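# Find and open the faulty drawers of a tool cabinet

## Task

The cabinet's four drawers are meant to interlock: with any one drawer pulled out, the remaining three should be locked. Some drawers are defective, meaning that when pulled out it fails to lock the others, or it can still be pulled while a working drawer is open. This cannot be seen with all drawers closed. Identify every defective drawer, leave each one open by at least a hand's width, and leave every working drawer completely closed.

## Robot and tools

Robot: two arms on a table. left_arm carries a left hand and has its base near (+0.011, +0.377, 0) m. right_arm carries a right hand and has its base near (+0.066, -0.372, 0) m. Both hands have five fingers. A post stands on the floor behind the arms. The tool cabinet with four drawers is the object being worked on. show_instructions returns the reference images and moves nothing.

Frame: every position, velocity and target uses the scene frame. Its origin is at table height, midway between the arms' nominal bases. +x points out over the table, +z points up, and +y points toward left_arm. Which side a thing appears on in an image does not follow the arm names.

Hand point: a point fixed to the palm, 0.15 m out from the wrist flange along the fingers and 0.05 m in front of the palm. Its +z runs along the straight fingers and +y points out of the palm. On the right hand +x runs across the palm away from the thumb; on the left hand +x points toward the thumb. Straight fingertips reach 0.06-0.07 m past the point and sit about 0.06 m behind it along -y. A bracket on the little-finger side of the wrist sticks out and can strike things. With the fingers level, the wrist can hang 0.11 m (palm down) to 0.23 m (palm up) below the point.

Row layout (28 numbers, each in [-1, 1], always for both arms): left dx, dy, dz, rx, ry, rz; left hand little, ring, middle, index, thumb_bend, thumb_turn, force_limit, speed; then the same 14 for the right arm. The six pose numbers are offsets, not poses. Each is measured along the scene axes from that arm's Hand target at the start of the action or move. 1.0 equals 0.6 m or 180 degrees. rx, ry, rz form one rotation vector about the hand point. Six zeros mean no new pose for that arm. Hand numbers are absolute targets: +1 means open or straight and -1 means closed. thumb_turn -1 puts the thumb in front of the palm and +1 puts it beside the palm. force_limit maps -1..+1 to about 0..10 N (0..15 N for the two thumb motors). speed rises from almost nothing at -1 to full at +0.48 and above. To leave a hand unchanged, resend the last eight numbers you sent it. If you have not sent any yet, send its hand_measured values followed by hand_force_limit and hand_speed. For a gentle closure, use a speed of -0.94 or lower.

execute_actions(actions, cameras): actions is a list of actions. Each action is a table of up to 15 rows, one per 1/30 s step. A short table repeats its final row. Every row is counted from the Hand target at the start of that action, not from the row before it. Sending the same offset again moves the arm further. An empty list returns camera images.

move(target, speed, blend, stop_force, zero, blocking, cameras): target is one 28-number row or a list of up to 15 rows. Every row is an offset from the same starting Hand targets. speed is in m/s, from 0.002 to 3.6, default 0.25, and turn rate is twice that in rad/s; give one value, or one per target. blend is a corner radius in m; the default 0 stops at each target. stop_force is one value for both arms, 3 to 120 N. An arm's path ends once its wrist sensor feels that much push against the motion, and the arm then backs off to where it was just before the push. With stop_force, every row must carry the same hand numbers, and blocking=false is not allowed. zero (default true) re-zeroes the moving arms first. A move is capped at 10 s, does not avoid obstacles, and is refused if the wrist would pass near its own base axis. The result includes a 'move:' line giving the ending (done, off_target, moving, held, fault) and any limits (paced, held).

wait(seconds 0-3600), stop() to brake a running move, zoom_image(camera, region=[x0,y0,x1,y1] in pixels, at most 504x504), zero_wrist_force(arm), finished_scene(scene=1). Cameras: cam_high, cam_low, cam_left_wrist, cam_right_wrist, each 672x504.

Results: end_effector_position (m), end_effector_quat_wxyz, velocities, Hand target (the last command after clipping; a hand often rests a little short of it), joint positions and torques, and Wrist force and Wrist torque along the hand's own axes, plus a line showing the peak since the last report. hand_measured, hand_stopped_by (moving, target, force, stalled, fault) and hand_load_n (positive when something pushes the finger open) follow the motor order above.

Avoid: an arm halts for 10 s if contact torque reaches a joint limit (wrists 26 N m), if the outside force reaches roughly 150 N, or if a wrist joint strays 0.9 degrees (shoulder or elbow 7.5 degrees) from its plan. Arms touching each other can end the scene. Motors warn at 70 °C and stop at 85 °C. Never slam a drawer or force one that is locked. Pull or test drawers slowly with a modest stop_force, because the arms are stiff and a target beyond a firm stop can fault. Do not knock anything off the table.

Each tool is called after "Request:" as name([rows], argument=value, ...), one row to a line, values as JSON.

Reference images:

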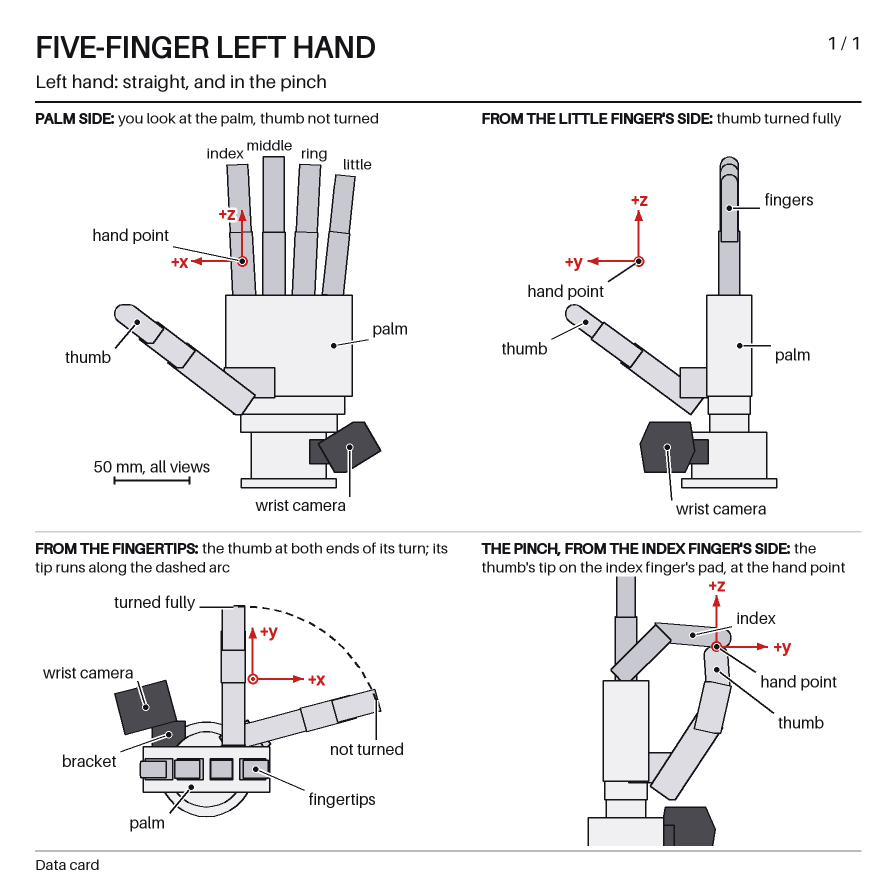

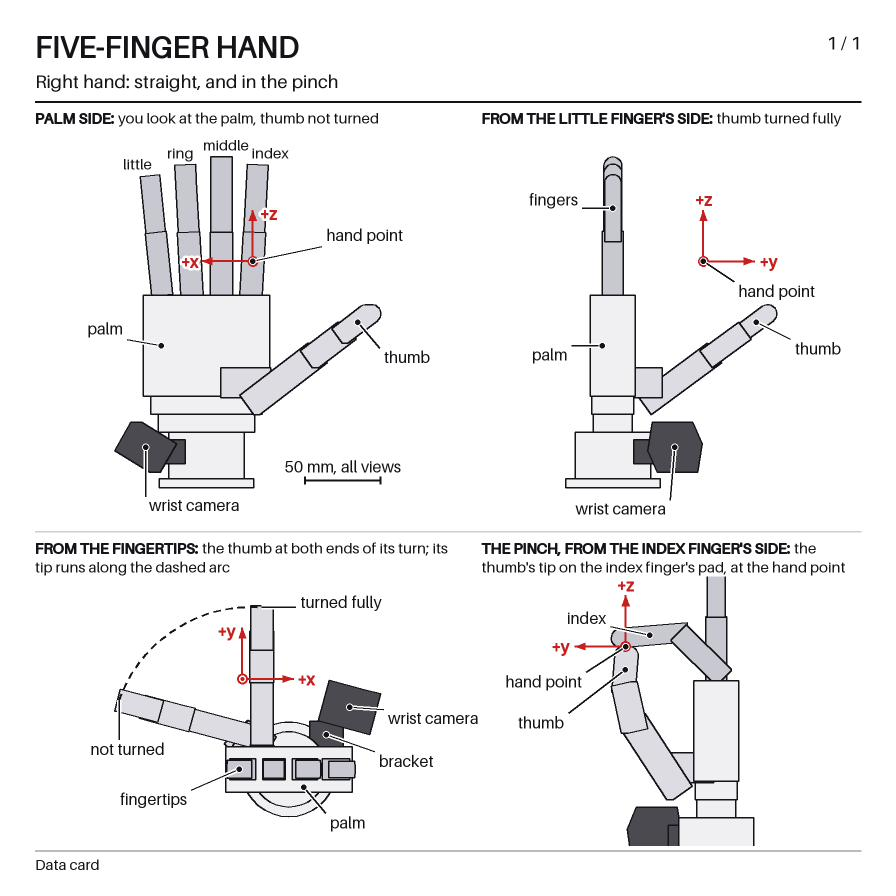

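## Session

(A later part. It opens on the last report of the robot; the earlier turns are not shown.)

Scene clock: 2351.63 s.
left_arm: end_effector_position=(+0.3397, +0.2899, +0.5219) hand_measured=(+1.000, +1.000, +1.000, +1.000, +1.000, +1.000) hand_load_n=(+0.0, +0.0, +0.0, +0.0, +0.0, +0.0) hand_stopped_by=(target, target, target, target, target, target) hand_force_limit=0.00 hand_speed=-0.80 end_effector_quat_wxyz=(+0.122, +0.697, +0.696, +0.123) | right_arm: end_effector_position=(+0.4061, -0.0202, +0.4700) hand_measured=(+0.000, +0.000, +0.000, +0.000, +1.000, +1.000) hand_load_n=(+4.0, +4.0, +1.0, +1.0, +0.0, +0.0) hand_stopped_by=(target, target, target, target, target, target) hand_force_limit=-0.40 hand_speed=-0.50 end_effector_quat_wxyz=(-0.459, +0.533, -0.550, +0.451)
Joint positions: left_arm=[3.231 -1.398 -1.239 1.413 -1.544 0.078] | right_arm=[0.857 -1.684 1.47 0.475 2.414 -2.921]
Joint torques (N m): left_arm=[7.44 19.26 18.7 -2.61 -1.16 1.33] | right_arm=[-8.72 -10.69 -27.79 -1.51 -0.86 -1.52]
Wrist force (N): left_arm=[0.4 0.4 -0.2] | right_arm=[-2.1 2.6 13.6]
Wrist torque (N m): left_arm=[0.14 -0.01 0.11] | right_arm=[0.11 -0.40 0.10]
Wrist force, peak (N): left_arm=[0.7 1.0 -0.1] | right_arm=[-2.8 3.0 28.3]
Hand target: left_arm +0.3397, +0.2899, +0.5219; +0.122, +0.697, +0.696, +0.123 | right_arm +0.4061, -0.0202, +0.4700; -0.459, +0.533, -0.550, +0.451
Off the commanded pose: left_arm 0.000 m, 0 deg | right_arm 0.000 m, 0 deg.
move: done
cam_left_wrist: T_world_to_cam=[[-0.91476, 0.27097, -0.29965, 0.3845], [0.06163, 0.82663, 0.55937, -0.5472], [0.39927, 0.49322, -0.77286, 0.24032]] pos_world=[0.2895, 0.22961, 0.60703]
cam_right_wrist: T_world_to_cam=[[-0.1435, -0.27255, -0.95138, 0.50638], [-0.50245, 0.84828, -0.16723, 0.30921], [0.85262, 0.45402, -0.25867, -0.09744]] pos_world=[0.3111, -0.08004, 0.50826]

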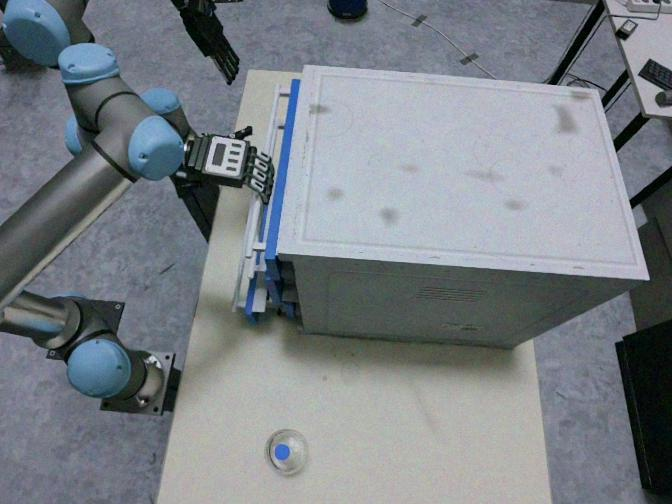

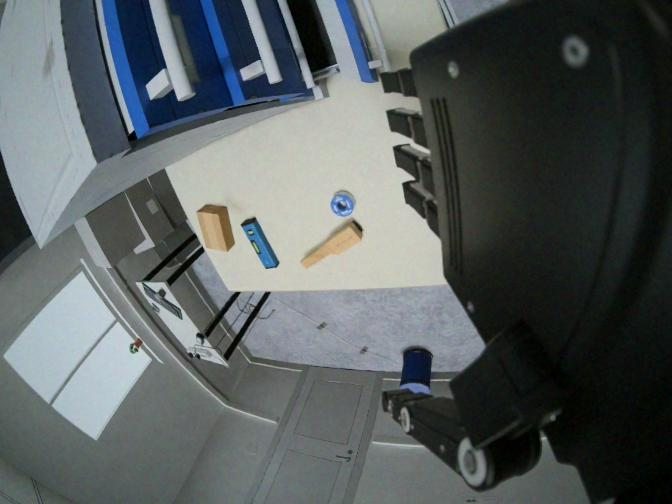

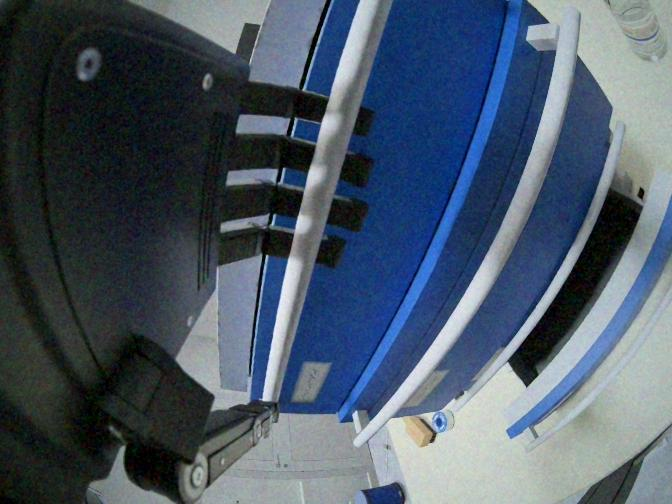

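Request:
move([
  [0,0,0,0,0,0,1,1,1,1,1,1,0,-0.8,0.006,0,0,0,0,0,0,0,0,0,1,1,-0.4,-0.5],
  [0,0,0,0,0,0,1,1,1,1,1,1,0,-0.8,0.006,0,0.077,0,0,0,0,0,0,0,1,1,-0.4,-0.5],
  [0,0,0,0,0,0,1,1,1,1,1,1,0,-0.8,-0.1,0,0.077,0,0,0,-1,-1,-1,-1,1,1,-0.4,-0.4],
  [0,0,0,0,0,0,1,1,1,1,1,1,0,-0.8,-0.07,0,-0.05,0,0,0,-1,-1,-1,-1,1,1,-0.4,-0.4],
], speed=[0.03,0.06,0.15,0.1], blend=[0,0.01,0,0])

Request:
move([
  [0,0,0,0,0,0,1,1,1,1,1,1,0,-0.8,0.07,0,0,0,0,0,-1,-1,-1,-1,1,1,-0.4,-0.4],
  [0,0,0,0,0,0,1,1,1,1,1,1,0,-0.8,0.15,0,0,0,0,0,-1,-1,-1,-1,1,1,-0.4,-0.4],
], speed=[0.015,0.01], blend=[0.003,0], stop_force=55)

Request:
move([
  [0,0,0,0,0,0,1,1,1,1,1,1,0,-0.8,-0.26,0,0,0,0,0,-1,-1,-1,-1,1,1,-0.4,-0.4],
  [0,0,0,0,0,0,1,1,1,1,1,1,0,-0.8,-0.26,0,-0.57,0,0,0,-1,-1,-1,-1,1,1,-0.4,-0.4],
], speed=[0.15,0.2], blend=[0.01,0], cameras=["cam_high","cam_left_wrist","cam_right_wrist"])

Scene clock: 2400.13 s.
left_arm: end_effector_position=(+0.3397, +0.2899, +0.5219) hand_measured=(+1.000, +1.000, +1.000, +1.000, +1.000, +1.000) hand_load_n=(+0.0, +0.0, +0.0, +0.0, +0.0, +0.0) hand_stopped_by=(target, target, target, target, target, target) hand_force_limit=0.00 hand_speed=-0.80 end_effector_quat_wxyz=(+0.122, +0.697, +0.696, +0.123) | right_arm: end_effector_position=(+0.3641, -0.0203, +0.4400) hand_measured=(-1.000, -1.000, -1.000, -1.000, +1.000, +1.000) hand_load_n=(+0.0, +0.0, +0.0, +0.0, +0.0, -0.5) hand_stopped_by=(target, target, target, target, target, target) hand_force_limit=-0.40 hand_speed=-0.40 end_effector_quat_wxyz=(-0.459, +0.533, -0.550, +0.451)
Joint positions: left_arm=[3.231 -1.398 -1.239 1.413 -1.544 0.078] | right_arm=[0.965 -1.714 1.577 0.436 2.519 -2.873]
Joint torques (N m): left_arm=[7.5 18.84 17.85 -2.47 -1.08 1.34] | right_arm=[12.83 -6.96 -27.31 1.09 2.21 1]
Wrist force (N): left_arm=[0.5 0.7 -0.6] | right_arm=[-0.4 0.2 0.2]
Wrist torque (N m): left_arm=[0.20 -0.03 0.11] | right_arm=[0.50 0.07 0.20]
Wrist force, peak (N): left_arm=[1.0 0.4 -0.3] | right_arm=[-2.0 2.5 13.6]
Hand target: left_arm +0.3397, +0.2899, +0.5219; +0.122, +0.697, +0.696, +0.123 | right_arm +0.3641, -0.0202, +0.4400; -0.459, +0.533, -0.550, +0.451
Off the commanded pose: left_arm 0.000 m, 0 deg | right_arm 0.000 m, 0 deg.
move: done

Scene clock: 2407.07 s.
left_arm: end_effector_position=(+0.3397, +0.2899, +0.5219) hand_measured=(+1.000, +1.000, +1.000, +1.000, +1.000, +1.000) hand_load_n=(+0.0, +0.0, +0.0, +0.5, +0.0, +0.0) hand_stopped_by=(target, target, target, target, target, target) hand_force_limit=0.00 hand_speed=-0.80 end_effector_quat_wxyz=(+0.122, +0.697, +0.696, +0.123) | right_arm: end_effector_position=(+0.4367, -0.0202, +0.4400) hand_measured=(-1.000, -1.000, -1.000, -1.000, +1.000, +1.000) hand_load_n=(-1.0, -1.5, -1.5, -6.5, +0.0, -0.5) hand_stopped_by=(target, target, target, target, target, target) hand_force_limit=-0.40 hand_speed=-0.40 end_effector_quat_wxyz=(-0.459, +0.533, -0.550, +0.451)
Joint positions: left_arm=[3.231 -1.398 -1.239 1.413 -1.544 0.078] | right_arm=[0.786 -1.673 1.537 0.379 2.346 -2.947]
Joint torques (N m): left_arm=[7.29 18.63 18.03 -2.48 -1.23 1.28] | right_arm=[-3.94 -8.13 -6.85 -2.33 2.4 1.43]
Wrist force (N): left_arm=[0.6 0.7 -0.3] | right_arm=[0.4 -1.2 -55.6]
Wrist torque (N m): left_arm=[0.19 -0.04 0.11] | right_arm=[2.98 1.28 0.26]
Wrist force, peak (N): left_arm=[0.7 0.7 -0.6] | right_arm=[-0.6 0.9 -68.6]
Hand target: left_arm +0.3397, +0.2899, +0.5219; +0.122, +0.697, +0.696, +0.123 | right_arm +0.4367, -0.0202, +0.4400; -0.459, +0.533, -0.550, +0.451 (not the last commanded pose)
Off the commanded pose: left_arm 0.000 m, 0 deg | right_arm 0.017 m, 0 deg.
move: contact (right_arm); path passed 1 of 2 targets

Scene clock: 2410.33 s.
left_arm: end_effector_position=(+0.3397, +0.2899, +0.5219) hand_measured=(+1.000, +1.000, +1.000, +1.000, +1.000, +1.000) hand_load_n=(+0.0, -0.5, +0.0, +0.0, +0.0, +0.0) hand_stopped_by=(target, target, target, target, target, target) hand_force_limit=0.00 hand_speed=-0.80 end_effector_quat_wxyz=(+0.122, +0.697, +0.696, +0.123) | right_arm: end_effector_position=(+0.2807, -0.0202, +0.0980) hand_measured=(-1.000, -1.000, -1.000, -1.000, +1.000, +1.000) hand_load_n=(+0.0, +0.0, +0.0, +0.0, +0.0, +0.0) hand_stopped_by=(target, target, target, target, target, target) hand_force_limit=-0.40 hand_speed=-0.40 end_effector_quat_wxyz=(-0.459, +0.533, -0.549, +0.451)
Joint positions: left_arm=[3.231 -1.398 -1.239 1.413 -1.544 0.078] | right_arm=[1.216 -1.391 2.231 -0.371 2.752 -2.68]
Joint torques (N m): left_arm=[7.69 19.16 18.02 -2.59 -1.24 1.3] | right_arm=[-13.3 -11.82 -24.46 0.02 -0.91 1.61]
Wrist force (N): left_arm=[0.4 0.6 -0.3] | right_arm=[-0.4 -0.4 0.4]
Wrist torque (N m): left_arm=[0.17 -0.01 0.11] | right_arm=[0.37 0.06 0.14]
Wrist force, peak (N): left_arm=[0.7 0.9 -0.4] | right_arm=[0.5 -1.3 -54.8]
Hand target: left_arm +0.3397, +0.2899, +0.5219; +0.122, +0.697, +0.696, +0.123 | right_arm +0.2807, -0.0202, +0.0980; -0.459, +0.533, -0.550, +0.451
Off the commanded pose: left_arm 0.000 m, 0 deg | right_arm 0.000 m, 0 deg.
move: done
cam_left_wrist: T_world_to_cam=[[-0.91476, 0.27097, -0.29965, 0.3845], [0.06163, 0.82663, 0.55937, -0.5472], [0.39927, 0.49322, -0.77286, 0.24032]] pos_world=[0.2895, 0.22961, 0.60703]
cam_right_wrist: T_world_to_cam=[[-0.14347, -0.27272, -0.95134, 0.13454], [-0.50272, 0.8481, -0.16732, 0.18406], [0.85246, 0.45425, -0.25878, -0.08666]] pos_world=[0.18571, -0.08004, 0.13636]

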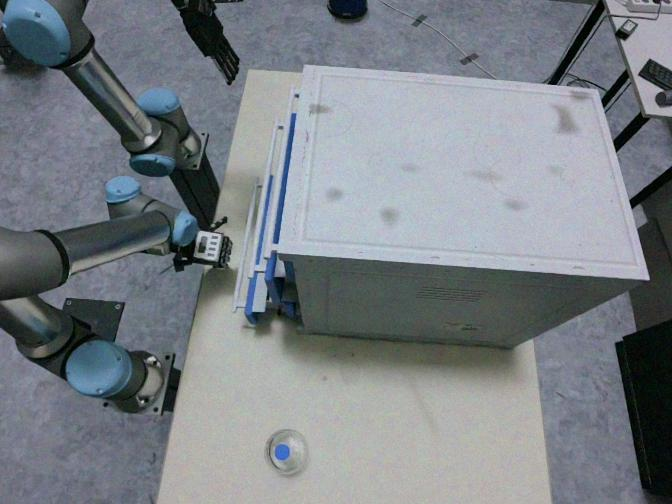

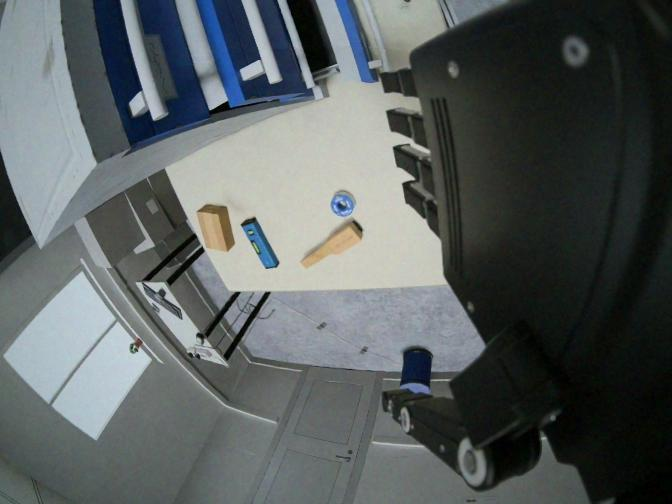

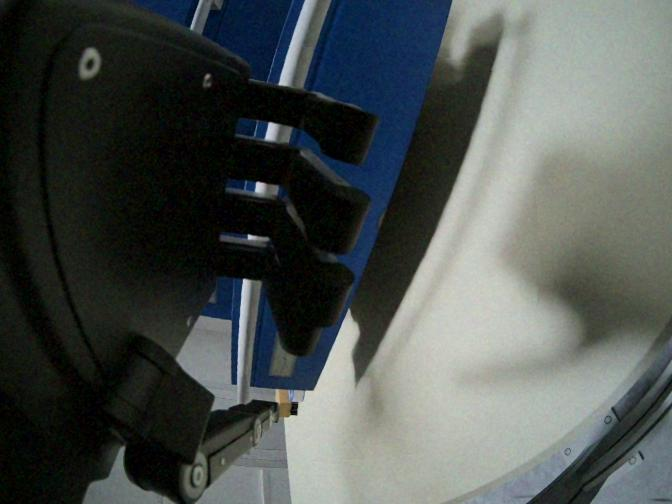

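Request:
move([
  [0,0,0,0,0,0,1,1,1,1,1,1,0,-0.8,0.05,0,0,0,0,0,-1,-1,-1,-1,1,1,-0.4,-0.4],
  [0,0,0,0,0,0,1,1,1,1,1,1,0,-0.8,0.174,0,0,0,0,0,-1,-1,-1,-1,1,1,-0.4,-0.4],
], speed=[0.04,0.015], blend=[0.003,0], stop_force=50, cameras=["cam_high","cam_left_wrist"])

Request:
move([
  [0,0,0,0,0,0,1,1,1,1,1,1,0,-0.8,-0.14,0,0,0,0,0,-1,-1,-1,-1,1,1,-0.4,-0.4],
  [0,0,0,0,0,0,1,1,1,1,1,1,0,-0.8,-0.14,0,0.4117,0,0,0,-1,-1,-1,-1,1,1,-0.4,-0.4],
  [0,0,0,0,0,0,1,1,1,1,1,1,0,-0.8,-0.03,0,0.4117,0,0,0,-1,-1,-1,-1,1,1,-0.4,-0.4],
  [0,0,0,0,0,0,1,1,1,1,1,1,0,-0.8,0.0472,0,0.4117,0,0,0,-1,-1,-1,-1,1,1,-0.4,-0.4],
], speed=[0.15,0.2,0.1,0.015], blend=[0.01,0.01,0.005,0], cameras=["cam_high","cam_left_wrist","cam_right_wrist"])

Scene clock: 2432.27 s.
left_arm: end_effector_position=(+0.3397, +0.2899, +0.5219) hand_measured=(+1.000, +1.000, +1.000, +1.000, +1.000, +1.000) hand_load_n=(+0.0, +0.0, +0.0, +0.0, -0.5, +0.0) hand_stopped_by=(target, target, target, target, target, target) hand_force_limit=0.00 hand_speed=-0.80 end_effector_quat_wxyz=(+0.122, +0.697, +0.696, +0.123) | right_arm: end_effector_position=(+0.3851, -0.0202, +0.0980) hand_measured=(-1.000, -1.000, -1.000, -1.000, +1.000, +1.000) hand_load_n=(+0.0, +0.0, +0.0, -1.0, -0.5, +0.0) hand_stopped_by=(target, target, target, target, target, target) hand_force_limit=-0.40 hand_speed=-0.40 end_effector_quat_wxyz=(-0.459, +0.533, -0.550, +0.451)
Joint positions: left_arm=[3.231 -1.398 -1.239 1.413 -1.544 0.078] | right_arm=[0.909 -1.421 2.242 -0.544 2.465 -2.899]
Joint torques (N m): left_arm=[7.17 19.61 17.27 -2.54 -1.18 1.23] | right_arm=[11.36 -28.88 -4.37 1.79 2.1 1.47]
Wrist force (N): left_arm=[0.7 0.4 -0.2] | right_arm=[-0.5 1.2 -2.9]
Wrist torque (N m): left_arm=[0.12 -0.04 0.13] | right_arm=[0.55 0.06 0.21]
Wrist force, peak (N): left_arm=[0.9 0.6 -0.3] | right_arm=[-0.8 -1.2 -12.9]
Hand target: left_arm +0.3397, +0.2899, +0.5219; +0.122, +0.697, +0.696, +0.123 | right_arm +0.3851, -0.0202, +0.0980; -0.459, +0.533, -0.550, +0.451
Off the commanded pose: left_arm 0.000 m, 0 deg | right_arm 0.000 m, 0 deg.
move: done
cam_left_wrist: T_world_to_cam=[[-0.91476, 0.27097, -0.29965, 0.3845], [0.06163, 0.82663, 0.55937, -0.5472], [0.39927, 0.49322, -0.77286, 0.24032]] pos_world=[0.2895, 0.22961, 0.60703]

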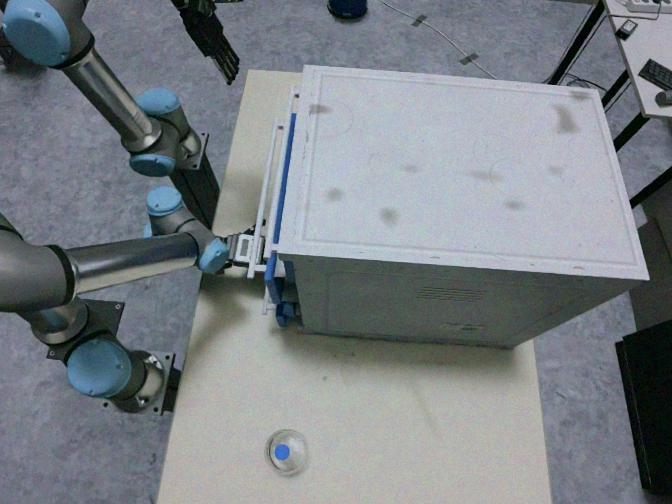

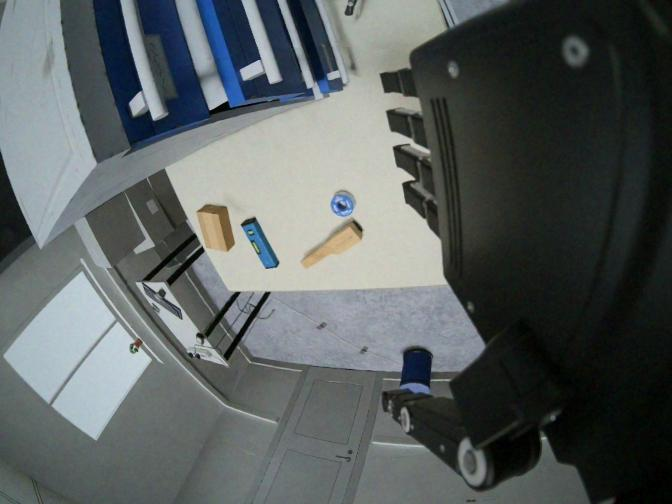

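Scene clock: 2438.10 s.
left_arm: end_effector_position=(+0.3397, +0.2899, +0.5219) hand_measured=(+1.000, +1.000, +1.000, +1.000, +1.000, +1.000) hand_load_n=(+0.0, +0.0, +0.5, +0.0, +0.0, +0.0) hand_stopped_by=(target, target, target, target, target, target) hand_force_limit=0.00 hand_speed=-0.80 end_effector_quat_wxyz=(+0.122, +0.697, +0.696, +0.123) | right_arm: end_effector_position=(+0.4136, -0.0202, +0.3450) hand_measured=(-1.000, -1.000, -1.000, -1.000, +1.000, +1.000) hand_load_n=(+0.0, +0.0, +0.0, -3.5, -0.5, -0.5) hand_stopped_by=(target, target, target, target, target, target) hand_force_limit=-0.40 hand_speed=-0.40 end_effector_quat_wxyz=(-0.459, +0.533, -0.550, +0.451)
Joint positions: left_arm=[3.231 -1.398 -1.239 1.413 -1.544 0.078] | right_arm=[0.838 -1.695 1.8 0.151 2.397 -2.928]
Joint torques (N m): left_arm=[7.48 18.78 16.73 -2.48 -1.09 1.12] | right_arm=[6.01 -11.9 -26.35 -1.78 1.23 -0.47]
Wrist force (N): left_arm=[0.4 0.4 -0.3] | right_arm=[-1.1 -1.4 -13.8]
Wrist torque (N m): left_arm=[0.15 -0.01 0.11] | right_arm=[0.95 0.35 0.15]
Wrist force, peak (N): left_arm=[0.8 0.5 -0.6] | right_arm=[-0.1 -1.5 -27.0]
Hand target: left_arm +0.3397, +0.2899, +0.5219; +0.122, +0.697, +0.696, +0.123 | right_arm +0.4134, -0.0202, +0.3450; -0.459, +0.533, -0.550, +0.451
Off the commanded pose: left_arm 0.000 m, 0 deg | right_arm 0.000 m, 0 deg.
move: done
cam_left_wrist: T_world_to_cam=[[-0.91476, 0.27097, -0.29965, 0.3845], [0.06163, 0.82663, 0.55937, -0.5472], [0.39927, 0.49322, -0.77286, 0.24032]] pos_world=[0.2895, 0.22961, 0.60703]
cam_right_wrist: T_world_to_cam=[[-0.14358, -0.27261, -0.95135, 0.38854], [-0.50251, 0.84825, -0.16723, 0.29209], [0.85257, 0.45405, -0.25878, -0.13611]] pos_world=[0.31861, -0.08004, 0.38326]

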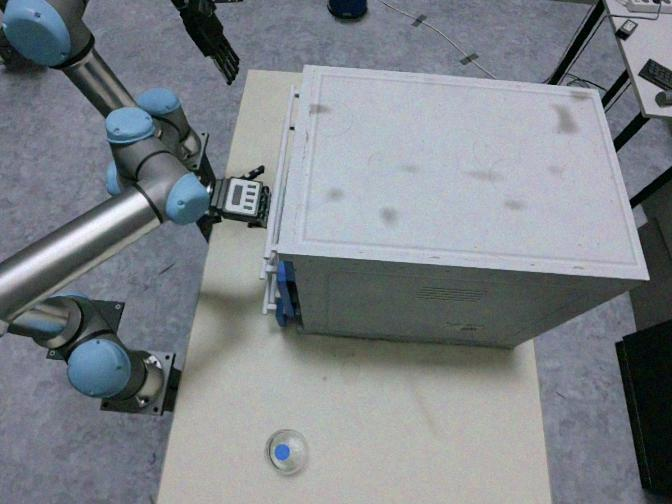

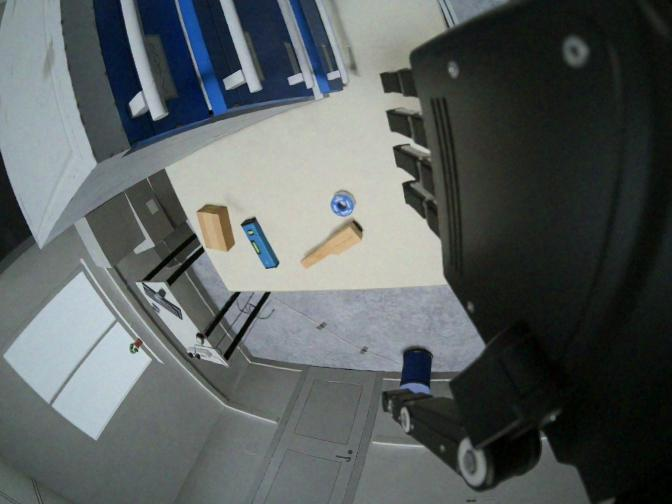

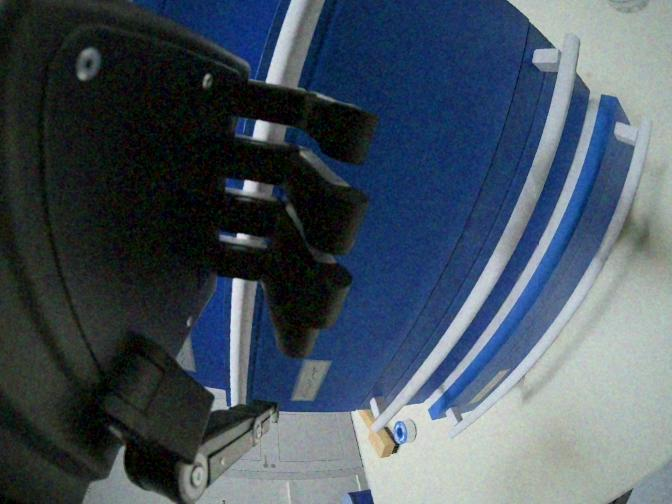

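Request:
move([
  [0,0,0,0,0,0,1,1,1,1,1,1,0,-0.8,-0.12,0,0,0,0,0,-1,-1,-1,-1,1,1,-0.4,-0.5],
  [0,0,0,0,0,0,1,1,1,1,1,1,0,-0.8,-0.12,0,-0.135,0,0,0,0,0,0,0,1,1,-0.4,-0.5],
], speed=[0.1,0.12], blend=[0.01,0])

Request:
move([
  [0,0,0,0,0,0,1,1,1,1,1,1,0,-0.8,0.138,0,0,0,0,0,0,0,0,0,1,1,-0.4,-0.5],
  [0,0,0,0,0,0,1,1,1,1,1,1,0,-0.8,0.138,0,-0.07,0,0,0,0,0,0,0,1,1,-0.4,-0.5],
], speed=[0.05,0.03], stop_force=8)

Request:
move([
  [0,0,0,0,0,0,1,1,1,1,1,1,0,-0.8,-0.06,0,0,0,0,0,0,0,0,0,1,1,-0.4,-0.5],
], speed=[0.012], stop_force=38)

Request:
move([
  [0,0,0,0,0,0,1,1,1,1,1,1,0,-0.8,0.006,0,0,0,0,0,0,0,0,0,1,1,-0.4,-0.5],
  [0,0,0,0,0,0,1,1,1,1,1,1,0,-0.8,0.006,0,0.077,0,0,0,0,0,0,0,1,1,-0.4,-0.5],
  [0,0,0,0,0,0,1,1,1,1,1,1,0,-0.8,-0.08,0,0.12,0,0,0,-1,-1,-1,-1,1,1,-0.4,-0.4],
  [0,0,0,0,0,0,1,1,1,1,1,1,0,-0.8,0.02,0,0.205,0,0,0,-1,-1,-1,-1,1,1,-0.4,-0.4],
], speed=[0.03,0.06,0.15,0.1], blend=[0,0.01,0,0])

Request:
move([
  [0,0,0,0,0,0,1,1,1,1,1,1,0,-0.8,0.09,0,0,0,0,0,-1,-1,-1,-1,1,1,-0.4,-0.4],
], speed=[0.01], stop_force=38, cameras=["cam_high","cam_left_wrist","cam_right_wrist"])

Scene clock: 2463.90 s.
left_arm: end_effector_position=(+0.3397, +0.2899, +0.5219) hand_measured=(+1.000, +1.000, +1.000, +1.000, +1.000, +1.000) hand_load_n=(+0.0, +0.0, +0.0, +0.0, +0.0, +0.0) hand_stopped_by=(target, target, target, target, target, target) hand_force_limit=0.00 hand_speed=-0.80 end_effector_quat_wxyz=(+0.122, +0.697, +0.696, +0.123) | right_arm: end_effector_position=(+0.3415, -0.0202, +0.2640) hand_measured=(+0.000, +0.000, +0.000, +0.000, +1.000, +1.000) hand_load_n=(+0.0, +0.0, +0.0, +0.0, +0.0, +0.0) hand_stopped_by=(target, target, target, target, target, target) hand_force_limit=-0.40 hand_speed=-0.50 end_effector_quat_wxyz=(-0.459, +0.533, -0.550, +0.451)
Joint positions: left_arm=[3.231 -1.398 -1.239 1.413 -1.544 0.078] | right_arm=[1.029 -1.677 2.001 0.004 2.58 -2.838]
Joint torques (N m): left_arm=[7.57 19.11 17.58 -2.53 -1.13 1.17] | right_arm=[-10.99 -23.81 -30.04 -1.9 -0.26 1.26]
Wrist force (N): left_arm=[0.5 0.5 -0.4] | right_arm=[-0.2 -0.4 0.4]
Wrist torque (N m): left_arm=[0.16 -0.03 0.12] | right_arm=[0.33 0.05 0.20]
Wrist force, peak (N): left_arm=[0.4 0.9 -0.3] | right_arm=[-1.0 -1.6 -13.8]
Hand target: left_arm +0.3397, +0.2899, +0.5219; +0.122, +0.697, +0.696, +0.123 | right_arm +0.3414, -0.0202, +0.2640; -0.459, +0.533, -0.550, +0.451
Off the commanded pose: left_arm 0.000 m, 0 deg | right_arm 0.000 m, 0 deg.
move: done

Scene clock: 2468.07 s.
left_arm: end_effector_position=(+0.3397, +0.2899, +0.5219) hand_measured=(+1.000, +1.000, +1.000, +1.000, +1.000, +1.000) hand_load_n=(+0.0, +0.0, +0.0, +0.0, +0.0, +0.0) hand_stopped_by=(target, target, target, target, target, target) hand_force_limit=0.00 hand_speed=-0.80 end_effector_quat_wxyz=(+0.122, +0.697, +0.696, +0.123) | right_arm: end_effector_position=(+0.4242, -0.0202, +0.2220) hand_measured=(+0.000, +0.000, +0.000, +0.000, +1.000, +1.000) hand_load_n=(+0.0, +0.0, -0.5, +0.0, +0.0, -0.5) hand_stopped_by=(target, target, target, target, target, target) hand_force_limit=-0.40 hand_speed=-0.50 end_effector_quat_wxyz=(-0.459, +0.533, -0.550, +0.451)
Joint positions: left_arm=[3.231 -1.398 -1.239 1.413 -1.544 0.078] | right_arm=[0.814 -1.604 2.044 -0.19 2.373 -2.937]
Joint torques (N m): left_arm=[7.55 18.64 17.79 -2.49 -1.13 1.14] | right_arm=[12.81 -27.04 -30.38 1.82 1.84 -1.41]
Wrist force (N): left_arm=[0.9 0.6 -0.3] | right_arm=[-0.2 -0.5 0.5]
Wrist torque (N m): left_arm=[0.17 -0.07 0.13] | right_arm=[0.30 0.04 0.14]
Wrist force, peak (N): left_arm=[1.0 0.4 -0.1] | right_arm=[-0.4 -1.1 0.9]
Hand target: left_arm +0.3397, +0.2899, +0.5219; +0.122, +0.697, +0.696, +0.123 | right_arm +0.4242, -0.0202, +0.2220; -0.459, +0.533, -0.550, +0.451
Off the commanded pose: left_arm 0.000 m, 0 deg | right_arm 0.000 m, 0 deg.
move: done

Scene clock: 2472.13 s.
left_arm: end_effector_position=(+0.3397, +0.2899, +0.5219) hand_measured=(+1.000, +1.000, +1.000, +1.000, +1.000, +1.000) hand_load_n=(+0.0, +0.0, +0.0, +0.0, +0.0, +0.0) hand_stopped_by=(target, target, target, target, target, target) hand_force_limit=0.00 hand_speed=-0.80 end_effector_quat_wxyz=(+0.122, +0.697, +0.696, +0.123) | right_arm: end_effector_position=(+0.3882, -0.0202, +0.2220) hand_measured=(+0.000, +0.000, +0.000, +0.000, +1.000, +1.000) hand_load_n=(+3.5, +4.0, +1.0, +1.0, +0.0, +0.0) hand_stopped_by=(target, target, target, target, target, target) hand_force_limit=-0.40 hand_speed=-0.50 end_effector_quat_wxyz=(-0.459, +0.533, -0.549, +0.451)
Joint positions: left_arm=[3.231 -1.398 -1.239 1.413 -1.544 0.078] | right_arm=[0.901 -1.626 2.066 -0.166 2.457 -2.903]
Joint torques (N m): left_arm=[7.51 19.84 18 -2.53 -1.12 1.15] | right_arm=[-8.53 -9.51 -26.26 -1.45 -1.01 -1.49]
Wrist force (N): left_arm=[0.5 0.9 -0.2] | right_arm=[-1.8 1.6 13.0]
Wrist torque (N m): left_arm=[0.21 -0.02 0.09] | right_arm=[0.06 -0.37 0.05]
Wrist force, peak (N): left_arm=[0.8 0.7 -0.4] | right_arm=[-2.2 3.3 25.8]
Hand target: left_arm +0.3397, +0.2899, +0.5219; +0.122, +0.697, +0.696, +0.123 | right_arm +0.3882, -0.0202, +0.2220; -0.459, +0.533, -0.550, +0.451
Off the commanded pose: left_arm 0.000 m, 0 deg | right_arm 0.000 m, 0 deg.
move: done

Scene clock: 2476.03 s.
left_arm: end_effector_position=(+0.3397, +0.2899, +0.5219) hand_measured=(+1.000, +1.000, +1.000, +1.000, +1.000, +1.000) hand_load_n=(+0.0, +0.0, +0.0, +0.0, +0.0, +0.5) hand_stopped_by=(target, target, target, target, target, target) hand_force_limit=0.00 hand_speed=-0.80 end_effector_quat_wxyz=(+0.122, +0.697, +0.696, +0.123) | right_arm: end_effector_position=(+0.4003, -0.0202, +0.3450) hand_measured=(-1.000, -1.000, -1.000, -1.000, +1.000, +1.000) hand_load_n=(+0.0, +0.0, +0.0, +0.0, +0.0, -0.5) hand_stopped_by=(target, target, target, target, target, target) hand_force_limit=-0.40 hand_speed=-0.40 end_effector_quat_wxyz=(-0.459, +0.533, -0.550, +0.451)
Joint positions: left_arm=[3.231 -1.398 -1.239 1.413 -1.544 0.078] | right_arm=[0.871 -1.703 1.807 0.161 2.428 -2.915]
Joint torques (N m): left_arm=[7.34 19.36 17.68 -2.52 -1.04 1.11] | right_arm=[13.2 -18.59 -9.82 -2.5 1.95 1.69]
Wrist force (N): left_arm=[0.5 0.5 0.0] | right_arm=[-0.1 -0.1 0.4]
Wrist torque (N m): left_arm=[0.15 -0.02 0.12] | right_arm=[0.39 0.01 0.11]
Wrist force, peak (N): left_arm=[0.8 0.7 -0.4] | right_arm=[-1.7 1.4 12.8]
Hand target: left_arm +0.3397, +0.2899, +0.5219; +0.122, +0.697, +0.696, +0.123 | right_arm +0.4002, -0.0202, +0.3450; -0.459, +0.533, -0.550, +0.451
Off the commanded pose: left_arm 0.000 m, 0 deg | right_arm 0.000 m, 0 deg.
move: done

Scene clock: 2480.63 s.
left_arm: end_effector_position=(+0.3397, +0.2899, +0.5219) hand_measured=(+1.000, +1.000, +1.000, +1.000, +1.000, +1.000) hand_load_n=(+0.0, +0.0, +0.0, +0.5, +0.0, +0.0) hand_stopped_by=(target, target, target, target, target, target) hand_force_limit=0.00 hand_speed=-0.80 end_effector_quat_wxyz=(+0.122, +0.697, +0.696, +0.123) | right_arm: end_effector_position=(+0.4352, -0.0202, +0.3450) hand_measured=(-1.000, -1.000, -1.000, -1.000, +1.000, +1.000) hand_load_n=(-1.0, -1.0, -1.0, -6.0, +0.0, +0.0) hand_stopped_by=(target, target, target, target, target, target) hand_force_limit=-0.40 hand_speed=-0.40 end_effector_quat_wxyz=(-0.459, +0.533, -0.549, +0.451)
Joint positions: left_arm=[3.231 -1.398 -1.239 1.413 -1.544 0.078] | right_arm=[0.789 -1.678 1.784 0.137 2.349 -2.946]
Joint torques (N m): left_arm=[7.83 18.83 16.94 -2.44 -1.05 1.14] | right_arm=[2.57 -15.51 -8.94 -0.44 1.95 1.63]
Wrist force (N): left_arm=[0.7 0.4 -0.4] | right_arm=[1.1 -3.2 -34.8]
Wrist torque (N m): left_arm=[0.15 -0.05 0.13] | right_arm=[1.80 0.79 0.18]
Wrist force, peak (N): left_arm=[0.9 0.7 -0.3] | right_arm=[0.1 -3.2 -48.8]
Hand target: left_arm +0.3397, +0.2899, +0.5219; +0.122, +0.697, +0.696, +0.123 | right_arm +0.4352, -0.0202, +0.3450; -0.459, +0.533, -0.549, +0.451 (not the last commanded pose)
Off the commanded pose: left_arm 0.000 m, 0 deg | right_arm 0.019 m, 0 deg.
move: contact (right_arm)
cam_left_wrist: T_world_to_cam=[[-0.91476, 0.27097, -0.29965, 0.3845], [0.06163, 0.82663, 0.55937, -0.5472], [0.39927, 0.49322, -0.77286, 0.24032]] pos_world=[0.2895, 0.22961, 0.60703]
cam_right_wrist: T_world_to_cam=[[-0.14354, -0.27264, -0.95135, 0.39163], [-0.50259, 0.8482, -0.16725, 0.30297], [0.85253, 0.45413, -0.25877, -0.15451]] pos_world=[0.3402, -0.08004, 0.38326]

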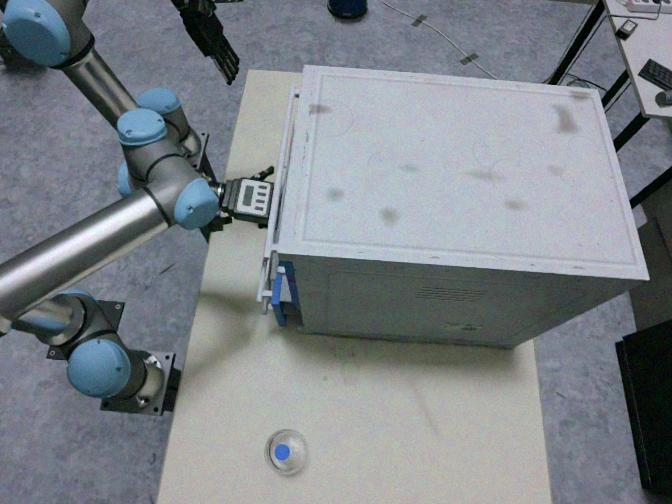

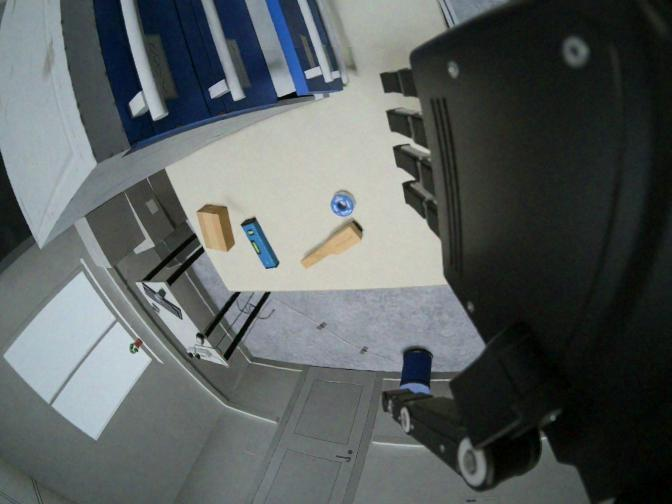

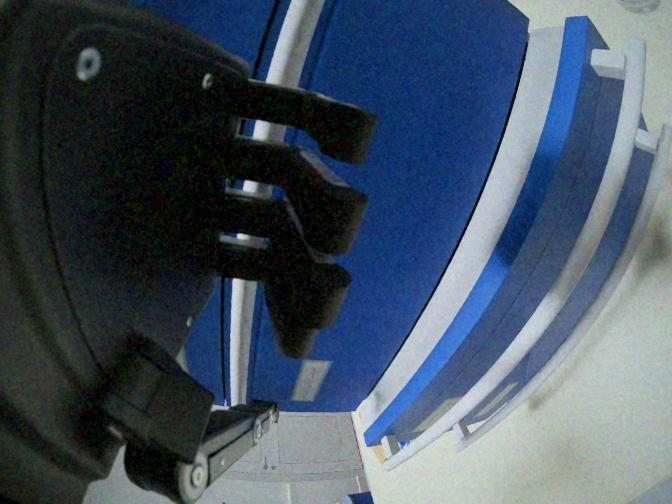

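Request:
move([
  [0,0,0,0,0,0,1,1,1,1,1,1,0,-0.8,0.03,0,0,0,0,0,-1,-1,-1,-1,1,1,-0.4,-0.4],
], speed=[0.005], stop_force=55, zero=false)

Request:
move([
  [0,0,0,0,0,0,1,1,1,1,1,1,0,-0.8,-0.01,0,0,0,0,0,-1,-1,-1,-1,1,1,-0.4,-0.4],
  [0,0,0,0,0,0,1,1,1,1,1,1,0,-0.8,-0.2,0,0,0,0,0,-1,-1,-1,-1,1,1,-0.4,-0.4],
  [0,0,0,0,0,0,1,1,1,1,1,1,0,-0.8,-0.22,0,-0.345,0,0,0,0.6,0.6,0.6,0.6,1,1,-0.4,-0.4],
], speed=[0.03,0.15,0.2], blend=[0.002,0.01,0], cameras=["cam_left_wrist","cam_right_wrist"])

Scene clock: 2506.60 s.
left_arm: end_effector_position=(+0.3397, +0.2899, +0.5219) hand_measured=(+1.000, +1.000, +1.000, +1.000, +1.000, +1.000) hand_load_n=(+0.0, +0.0, +0.0, +0.0, +0.0, +0.0) hand_stopped_by=(target, target, target, target, target, target) hand_force_limit=0.00 hand_speed=-0.80 end_effector_quat_wxyz=(+0.122, +0.697, +0.696, +0.123) | right_arm: end_effector_position=(+0.4356, -0.0202, +0.3450) hand_measured=(-1.000, -1.000, -1.000, -1.000, +1.000, +1.000) hand_load_n=(-1.5, -2.0, -2.0, -6.5, +0.0, +0.0) hand_stopped_by=(target, target, target, target, target, target) hand_force_limit=-0.40 hand_speed=-0.40 end_effector_quat_wxyz=(-0.459, +0.533, -0.549, +0.451)
Joint positions: left_arm=[3.231 -1.398 -1.239 1.413 -1.544 0.078] | right_arm=[0.788 -1.677 1.784 0.137 2.347 -2.946]
Joint torques (N m): left_arm=[7.88 19.33 17.44 -2.45 -1.06 1.13] | right_arm=[-4.39 -7.81 -7.35 -1.66 1.92 1.46]
Wrist force (N): left_arm=[0.4 0.5 -0.4] | right_arm=[1.3 -8.4 -58.0]
Wrist torque (N m): left_arm=[0.16 -0.01 0.11] | right_arm=[2.62 1.36 0.06]
Wrist force, peak (N): left_arm=[0.8 0.7 -0.2] | right_arm=[0.3 -4.6 -66.2]
Hand target: left_arm +0.3397, +0.2899, +0.5219; +0.122, +0.697, +0.696, +0.123 | right_arm +0.4356, -0.0202, +0.3450; -0.459, +0.533, -0.549, +0.451 (not the last commanded pose)
Off the commanded pose: left_arm 0.000 m, 0 deg | right_arm 0.018 m, 0 deg.
move: contact (right_arm)

Scene clock: 2510.33 s.
left_arm: end_effector_position=(+0.3397, +0.2899, +0.5219) hand_measured=(+1.000, +1.000, +1.000, +1.000, +1.000, +1.000) hand_load_n=(+0.0, +0.0, +0.0, +0.0, +0.0, +0.0) hand_stopped_by=(target, target, target, target, target, target) hand_force_limit=0.00 hand_speed=-0.80 end_effector_quat_wxyz=(+0.122, +0.697, +0.696, +0.123) | right_arm: end_effector_position=(+0.3036, -0.0202, +0.1380) hand_measured=(+0.600, +0.600, +0.600, +0.600, +1.000, +1.000) hand_load_n=(+0.0, +0.0, +0.0, -0.5, +0.0, -0.5) hand_stopped_by=(target, target, target, target, target, target) hand_force_limit=-0.40 hand_speed=-0.40 end_effector_quat_wxyz=(-0.459, +0.533, -0.549, +0.451)
Joint positions: left_arm=[3.231 -1.398 -1.239 1.413 -1.544 0.078] | right_arm=[1.143 -1.494 2.201 -0.306 2.686 -2.754]
Joint torques (N m): left_arm=[7.76 18.97 16.51 -2.59 -1.1 1.11] | right_arm=[-11.43 -8.84 -24.95 -1.43 -0.74 1.45]
Wrist force (N): left_arm=[0.5 0.5 -0.1] | right_arm=[-0.2 -0.1 0.5]
Wrist torque (N m): left_arm=[0.15 -0.01 0.11] | right_arm=[0.39 0.03 0.20]
Wrist force, peak (N): left_arm=[0.8 0.6 -0.6] | right_arm=[1.1 -8.3 -57.5]
Hand target: left_arm +0.3397, +0.2899, +0.5219; +0.122, +0.697, +0.696, +0.123 | right_arm +0.3036, -0.0202, +0.1380; -0.459, +0.533, -0.549, +0.451
Off the commanded pose: left_arm 0.000 m, 0 deg | right_arm 0.000 m, 0 deg.
move: done
cam_left_wrist: T_world_to_cam=[[-0.91476, 0.27097, -0.29965, 0.3845], [0.06163, 0.82663, 0.55937, -0.5472], [0.39927, 0.49322, -0.77286, 0.24032]] pos_world=[0.2895, 0.22961, 0.60703]
cam_right_wrist: T_world_to_cam=[[-0.1437, -0.27268, -0.95131, 0.17585], [-0.50284, 0.84807, -0.16713, 0.20228], [0.85235, 0.45434, -0.25898, -0.09588]] pos_world=[0.20871, -0.08004, 0.17626]

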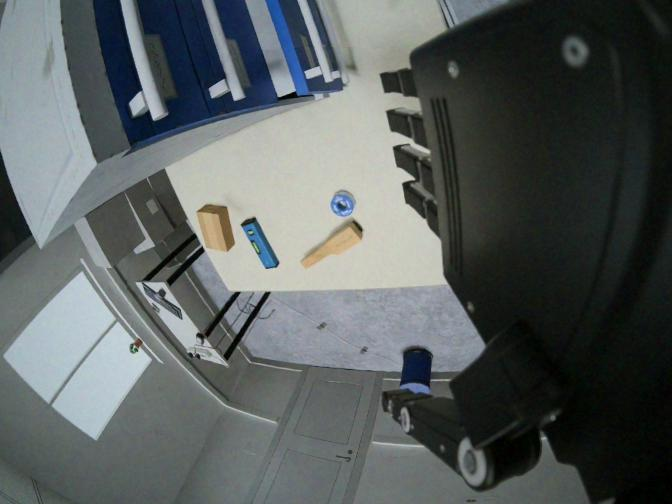

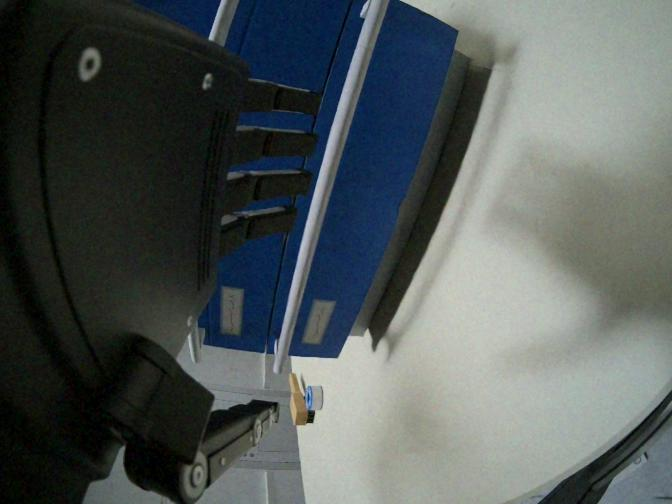

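Request:
move([
  [0,0,0,0,0,0,1,1,1,1,1,1,0,-0.8,0.0857,0,0.0033,0,0,0,0.45,0.45,0.45,0.45,1,1,-0.4,-0.5],
  [0,0,0,0,0,0,1,1,1,1,1,1,0,-0.8,0.0973,0,-0.0033,0,0,0,0.3,0.3,0.3,0.3,1,1,-0.4,-0.5],
  [0,0,0,0,0,0,1,1,1,1,1,1,0,-0.8,0.1173,0,-0.0117,0,0,0,0.15,0.15,0.15,0.15,1,1,-0.4,-0.5],
  [0,0,0,0,0,0,1,1,1,1,1,1,0,-0.8,0.1407,0,-0.02,0,0,0,0,0,0,0,1,1,-0.4,-0.5],
  [0,0,0,0,0,0,1,1,1,1,1,1,0,-0.8,0.15,0,-0.0233,0,0,0,0,0,0,0,1,1,-0.4,-0.5],
], speed=[0.06,0.04,0.04,0.04,0.04], cameras=["cam_right_wrist"])

Request:
move([
  [0,0,0,0,0,0,1,1,1,1,1,1,0,-0.8,-0.03,0,0,0,0,0,0,0,0,0,1,1,-0.4,-0.5],
  [0,0,0,0,0,0,1,1,1,1,1,1,0,-0.8,-0.155,0,0,0,0,0,0,0,0,0,1,1,-0.4,-0.5],
], speed=[0.012,0.03], blend=0.005, stop_force=38, cameras=["cam_high","cam_left_wrist","cam_right_wrist"])

Scene clock: 2529.27 s.
left_arm: end_effector_position=(+0.3397, +0.2899, +0.5219) hand_measured=(+1.000, +1.000, +1.000, +1.000, +1.000, +1.000) hand_load_n=(+0.0, +0.0, +0.0, +0.0, +0.0, +0.0) hand_stopped_by=(target, target, target, target, target, target) hand_force_limit=0.00 hand_speed=-0.80 end_effector_quat_wxyz=(+0.122, +0.697, +0.696, +0.123) | right_arm: end_effector_position=(+0.3937, -0.0202, +0.1239) hand_measured=(+0.036, +0.006, +0.006, +0.004, +1.000, +1.000) hand_load_n=(+0.0, +0.0, +0.0, +0.0, +0.0, +0.0) hand_stopped_by=(force, force, force, force, target, target) hand_force_limit=-0.40 hand_speed=-0.50 end_effector_quat_wxyz=(-0.459, +0.533, -0.549, +0.451) end_effector_velocity=(-0.002, -0.001, +0.000) end_effector_angular_velocity=(-0.002, +0.001, -0.003)
Joint positions: left_arm=[3.231 -1.398 -1.239 1.413 -1.544 0.078] | right_arm=[0.887 -1.472 2.209 -0.467 2.443 -2.909]
Joint velocities: left_arm=[within noise] | right_arm=[0.004 -0.001 0 0.005 0.006 0.002]
Joint torques (N m): left_arm=[7.2 19.1 16.99 -2.51 -1.02 1.1] | right_arm=[13.62 -30.47 -25.68 2.22 1.65 1.32]
Wrist force (N): left_arm=[0.6 0.5 -0.2] | right_arm=[-0.7 0.7 0.2]
Wrist torque (N m): left_arm=[0.16 -0.04 0.12] | right_arm=[0.56 0.13 0.20]
Wrist force, peak (N): left_arm=[0.6 0.8 -0.5] | right_arm=[0.1 -11.6 10.7]
Hand target: left_arm +0.3397, +0.2899, +0.5219; +0.122, +0.697, +0.696, +0.123 | right_arm +0.3936, -0.0202, +0.1240; -0.459, +0.533, -0.549, +0.451
Off the commanded pose: left_arm 0.000 m, 0 deg | right_arm 0.000 m, 0 deg.
move: done
cam_right_wrist: T_world_to_cam=[[-0.14375, -0.27281, -0.95127, 0.17538], [-0.5028, 0.84807, -0.16724, 0.24524], [0.85237, 0.45425, -0.25908, -0.17632]] pos_world=[0.29881, -0.08004, 0.16216]

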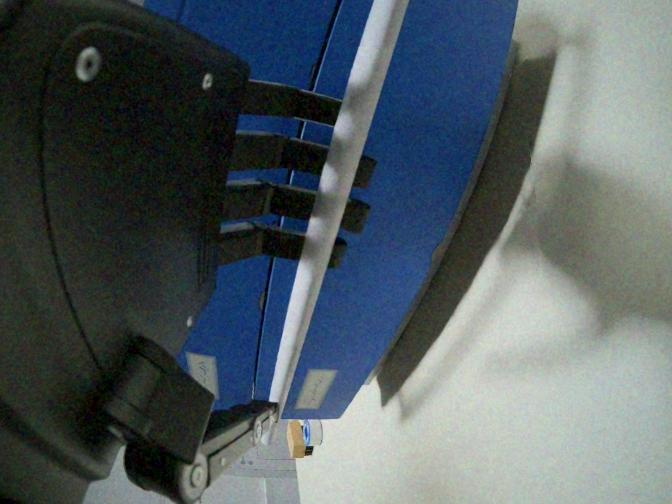

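Scene clock: 2534.33 s.
left_arm: end_effector_position=(+0.3397, +0.2899, +0.5219) hand_measured=(+1.000, +1.000, +1.000, +1.000, +1.000, +1.000) hand_load_n=(+0.0, +0.0, +0.0, +0.0, +0.0, +0.0) hand_stopped_by=(target, target, target, target, target, target) hand_force_limit=0.00 hand_speed=-0.80 end_effector_quat_wxyz=(+0.122, +0.697, +0.696, +0.123) | right_arm: end_effector_position=(+0.3006, -0.0202, +0.1240) hand_measured=(+0.036, +0.006, +0.006, +0.004, +1.000, +1.000) hand_load_n=(+0.0, +1.5, +0.0, +0.0, +0.0, -0.5) hand_stopped_by=(force, force, force, force, target, target) hand_force_limit=-0.40 hand_speed=-0.50 end_effector_quat_wxyz=(-0.459, +0.533, -0.549, +0.451)
Joint positions: left_arm=[3.231 -1.398 -1.239 1.413 -1.544 0.078] | right_arm=[1.152 -1.465 2.216 -0.343 2.695 -2.746]
Joint torques (N m): left_arm=[7.63 19.23 16.47 -2.53 -1.12 0.99] | right_arm=[-11.58 -28.53 -5.24 -1.72 -1.27 -1.87]
Wrist force (N): left_arm=[0.6 0.6 -0.1] | right_arm=[0.2 -0.3 2.1]
Wrist torque (N m): left_arm=[0.17 -0.04 0.11] | right_arm=[0.48 0.03 0.12]
Wrist force, peak (N): left_arm=[0.9 0.7 -0.3] | right_arm=[-0.9 3.0 9.6]
Hand target: left_arm +0.3397, +0.2899, +0.5219; +0.122, +0.697, +0.696, +0.123 | right_arm +0.3006, -0.0202, +0.1240; -0.459, +0.533, -0.549, +0.451
Off the commanded pose: left_arm 0.000 m, 0 deg | right_arm 0.000 m, 0 deg.
move: done
cam_left_wrist: T_world_to_cam=[[-0.91476, 0.27097, -0.29965, 0.3845], [0.06163, 0.82663, 0.55937, -0.5472], [0.39927, 0.49322, -0.77286, 0.24032]] pos_world=[0.2895, 0.22961, 0.60703]
cam_right_wrist: T_world_to_cam=[[-0.1437, -0.27268, -0.95131, 0.1621], [-0.50284, 0.84807, -0.16713, 0.19844], [0.85235, 0.45434, -0.25898, -0.09695]] pos_world=[0.20571, -0.08004, 0.16226]

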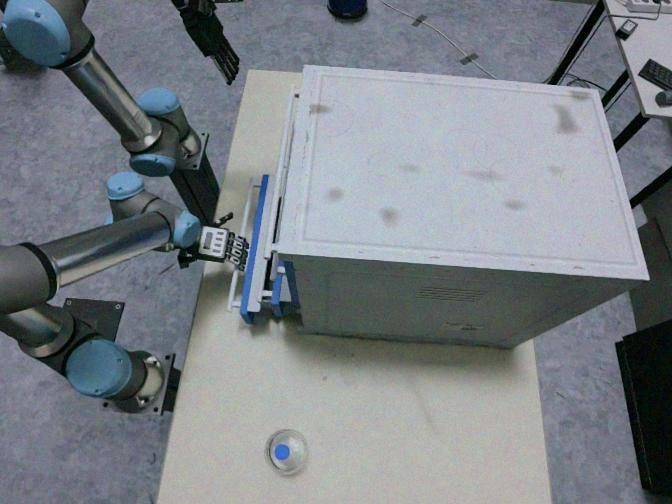

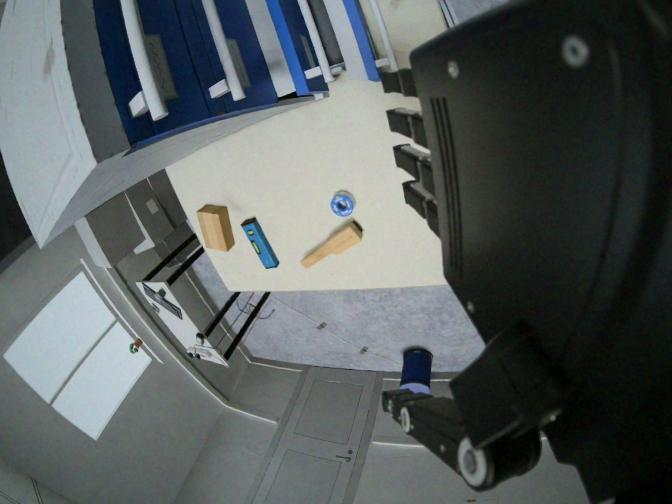

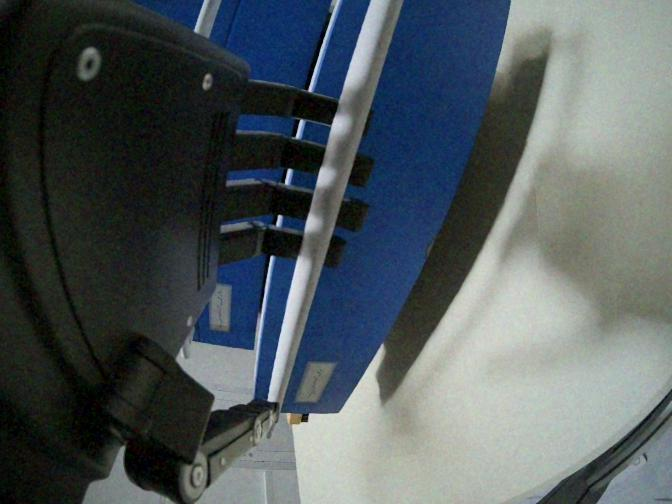

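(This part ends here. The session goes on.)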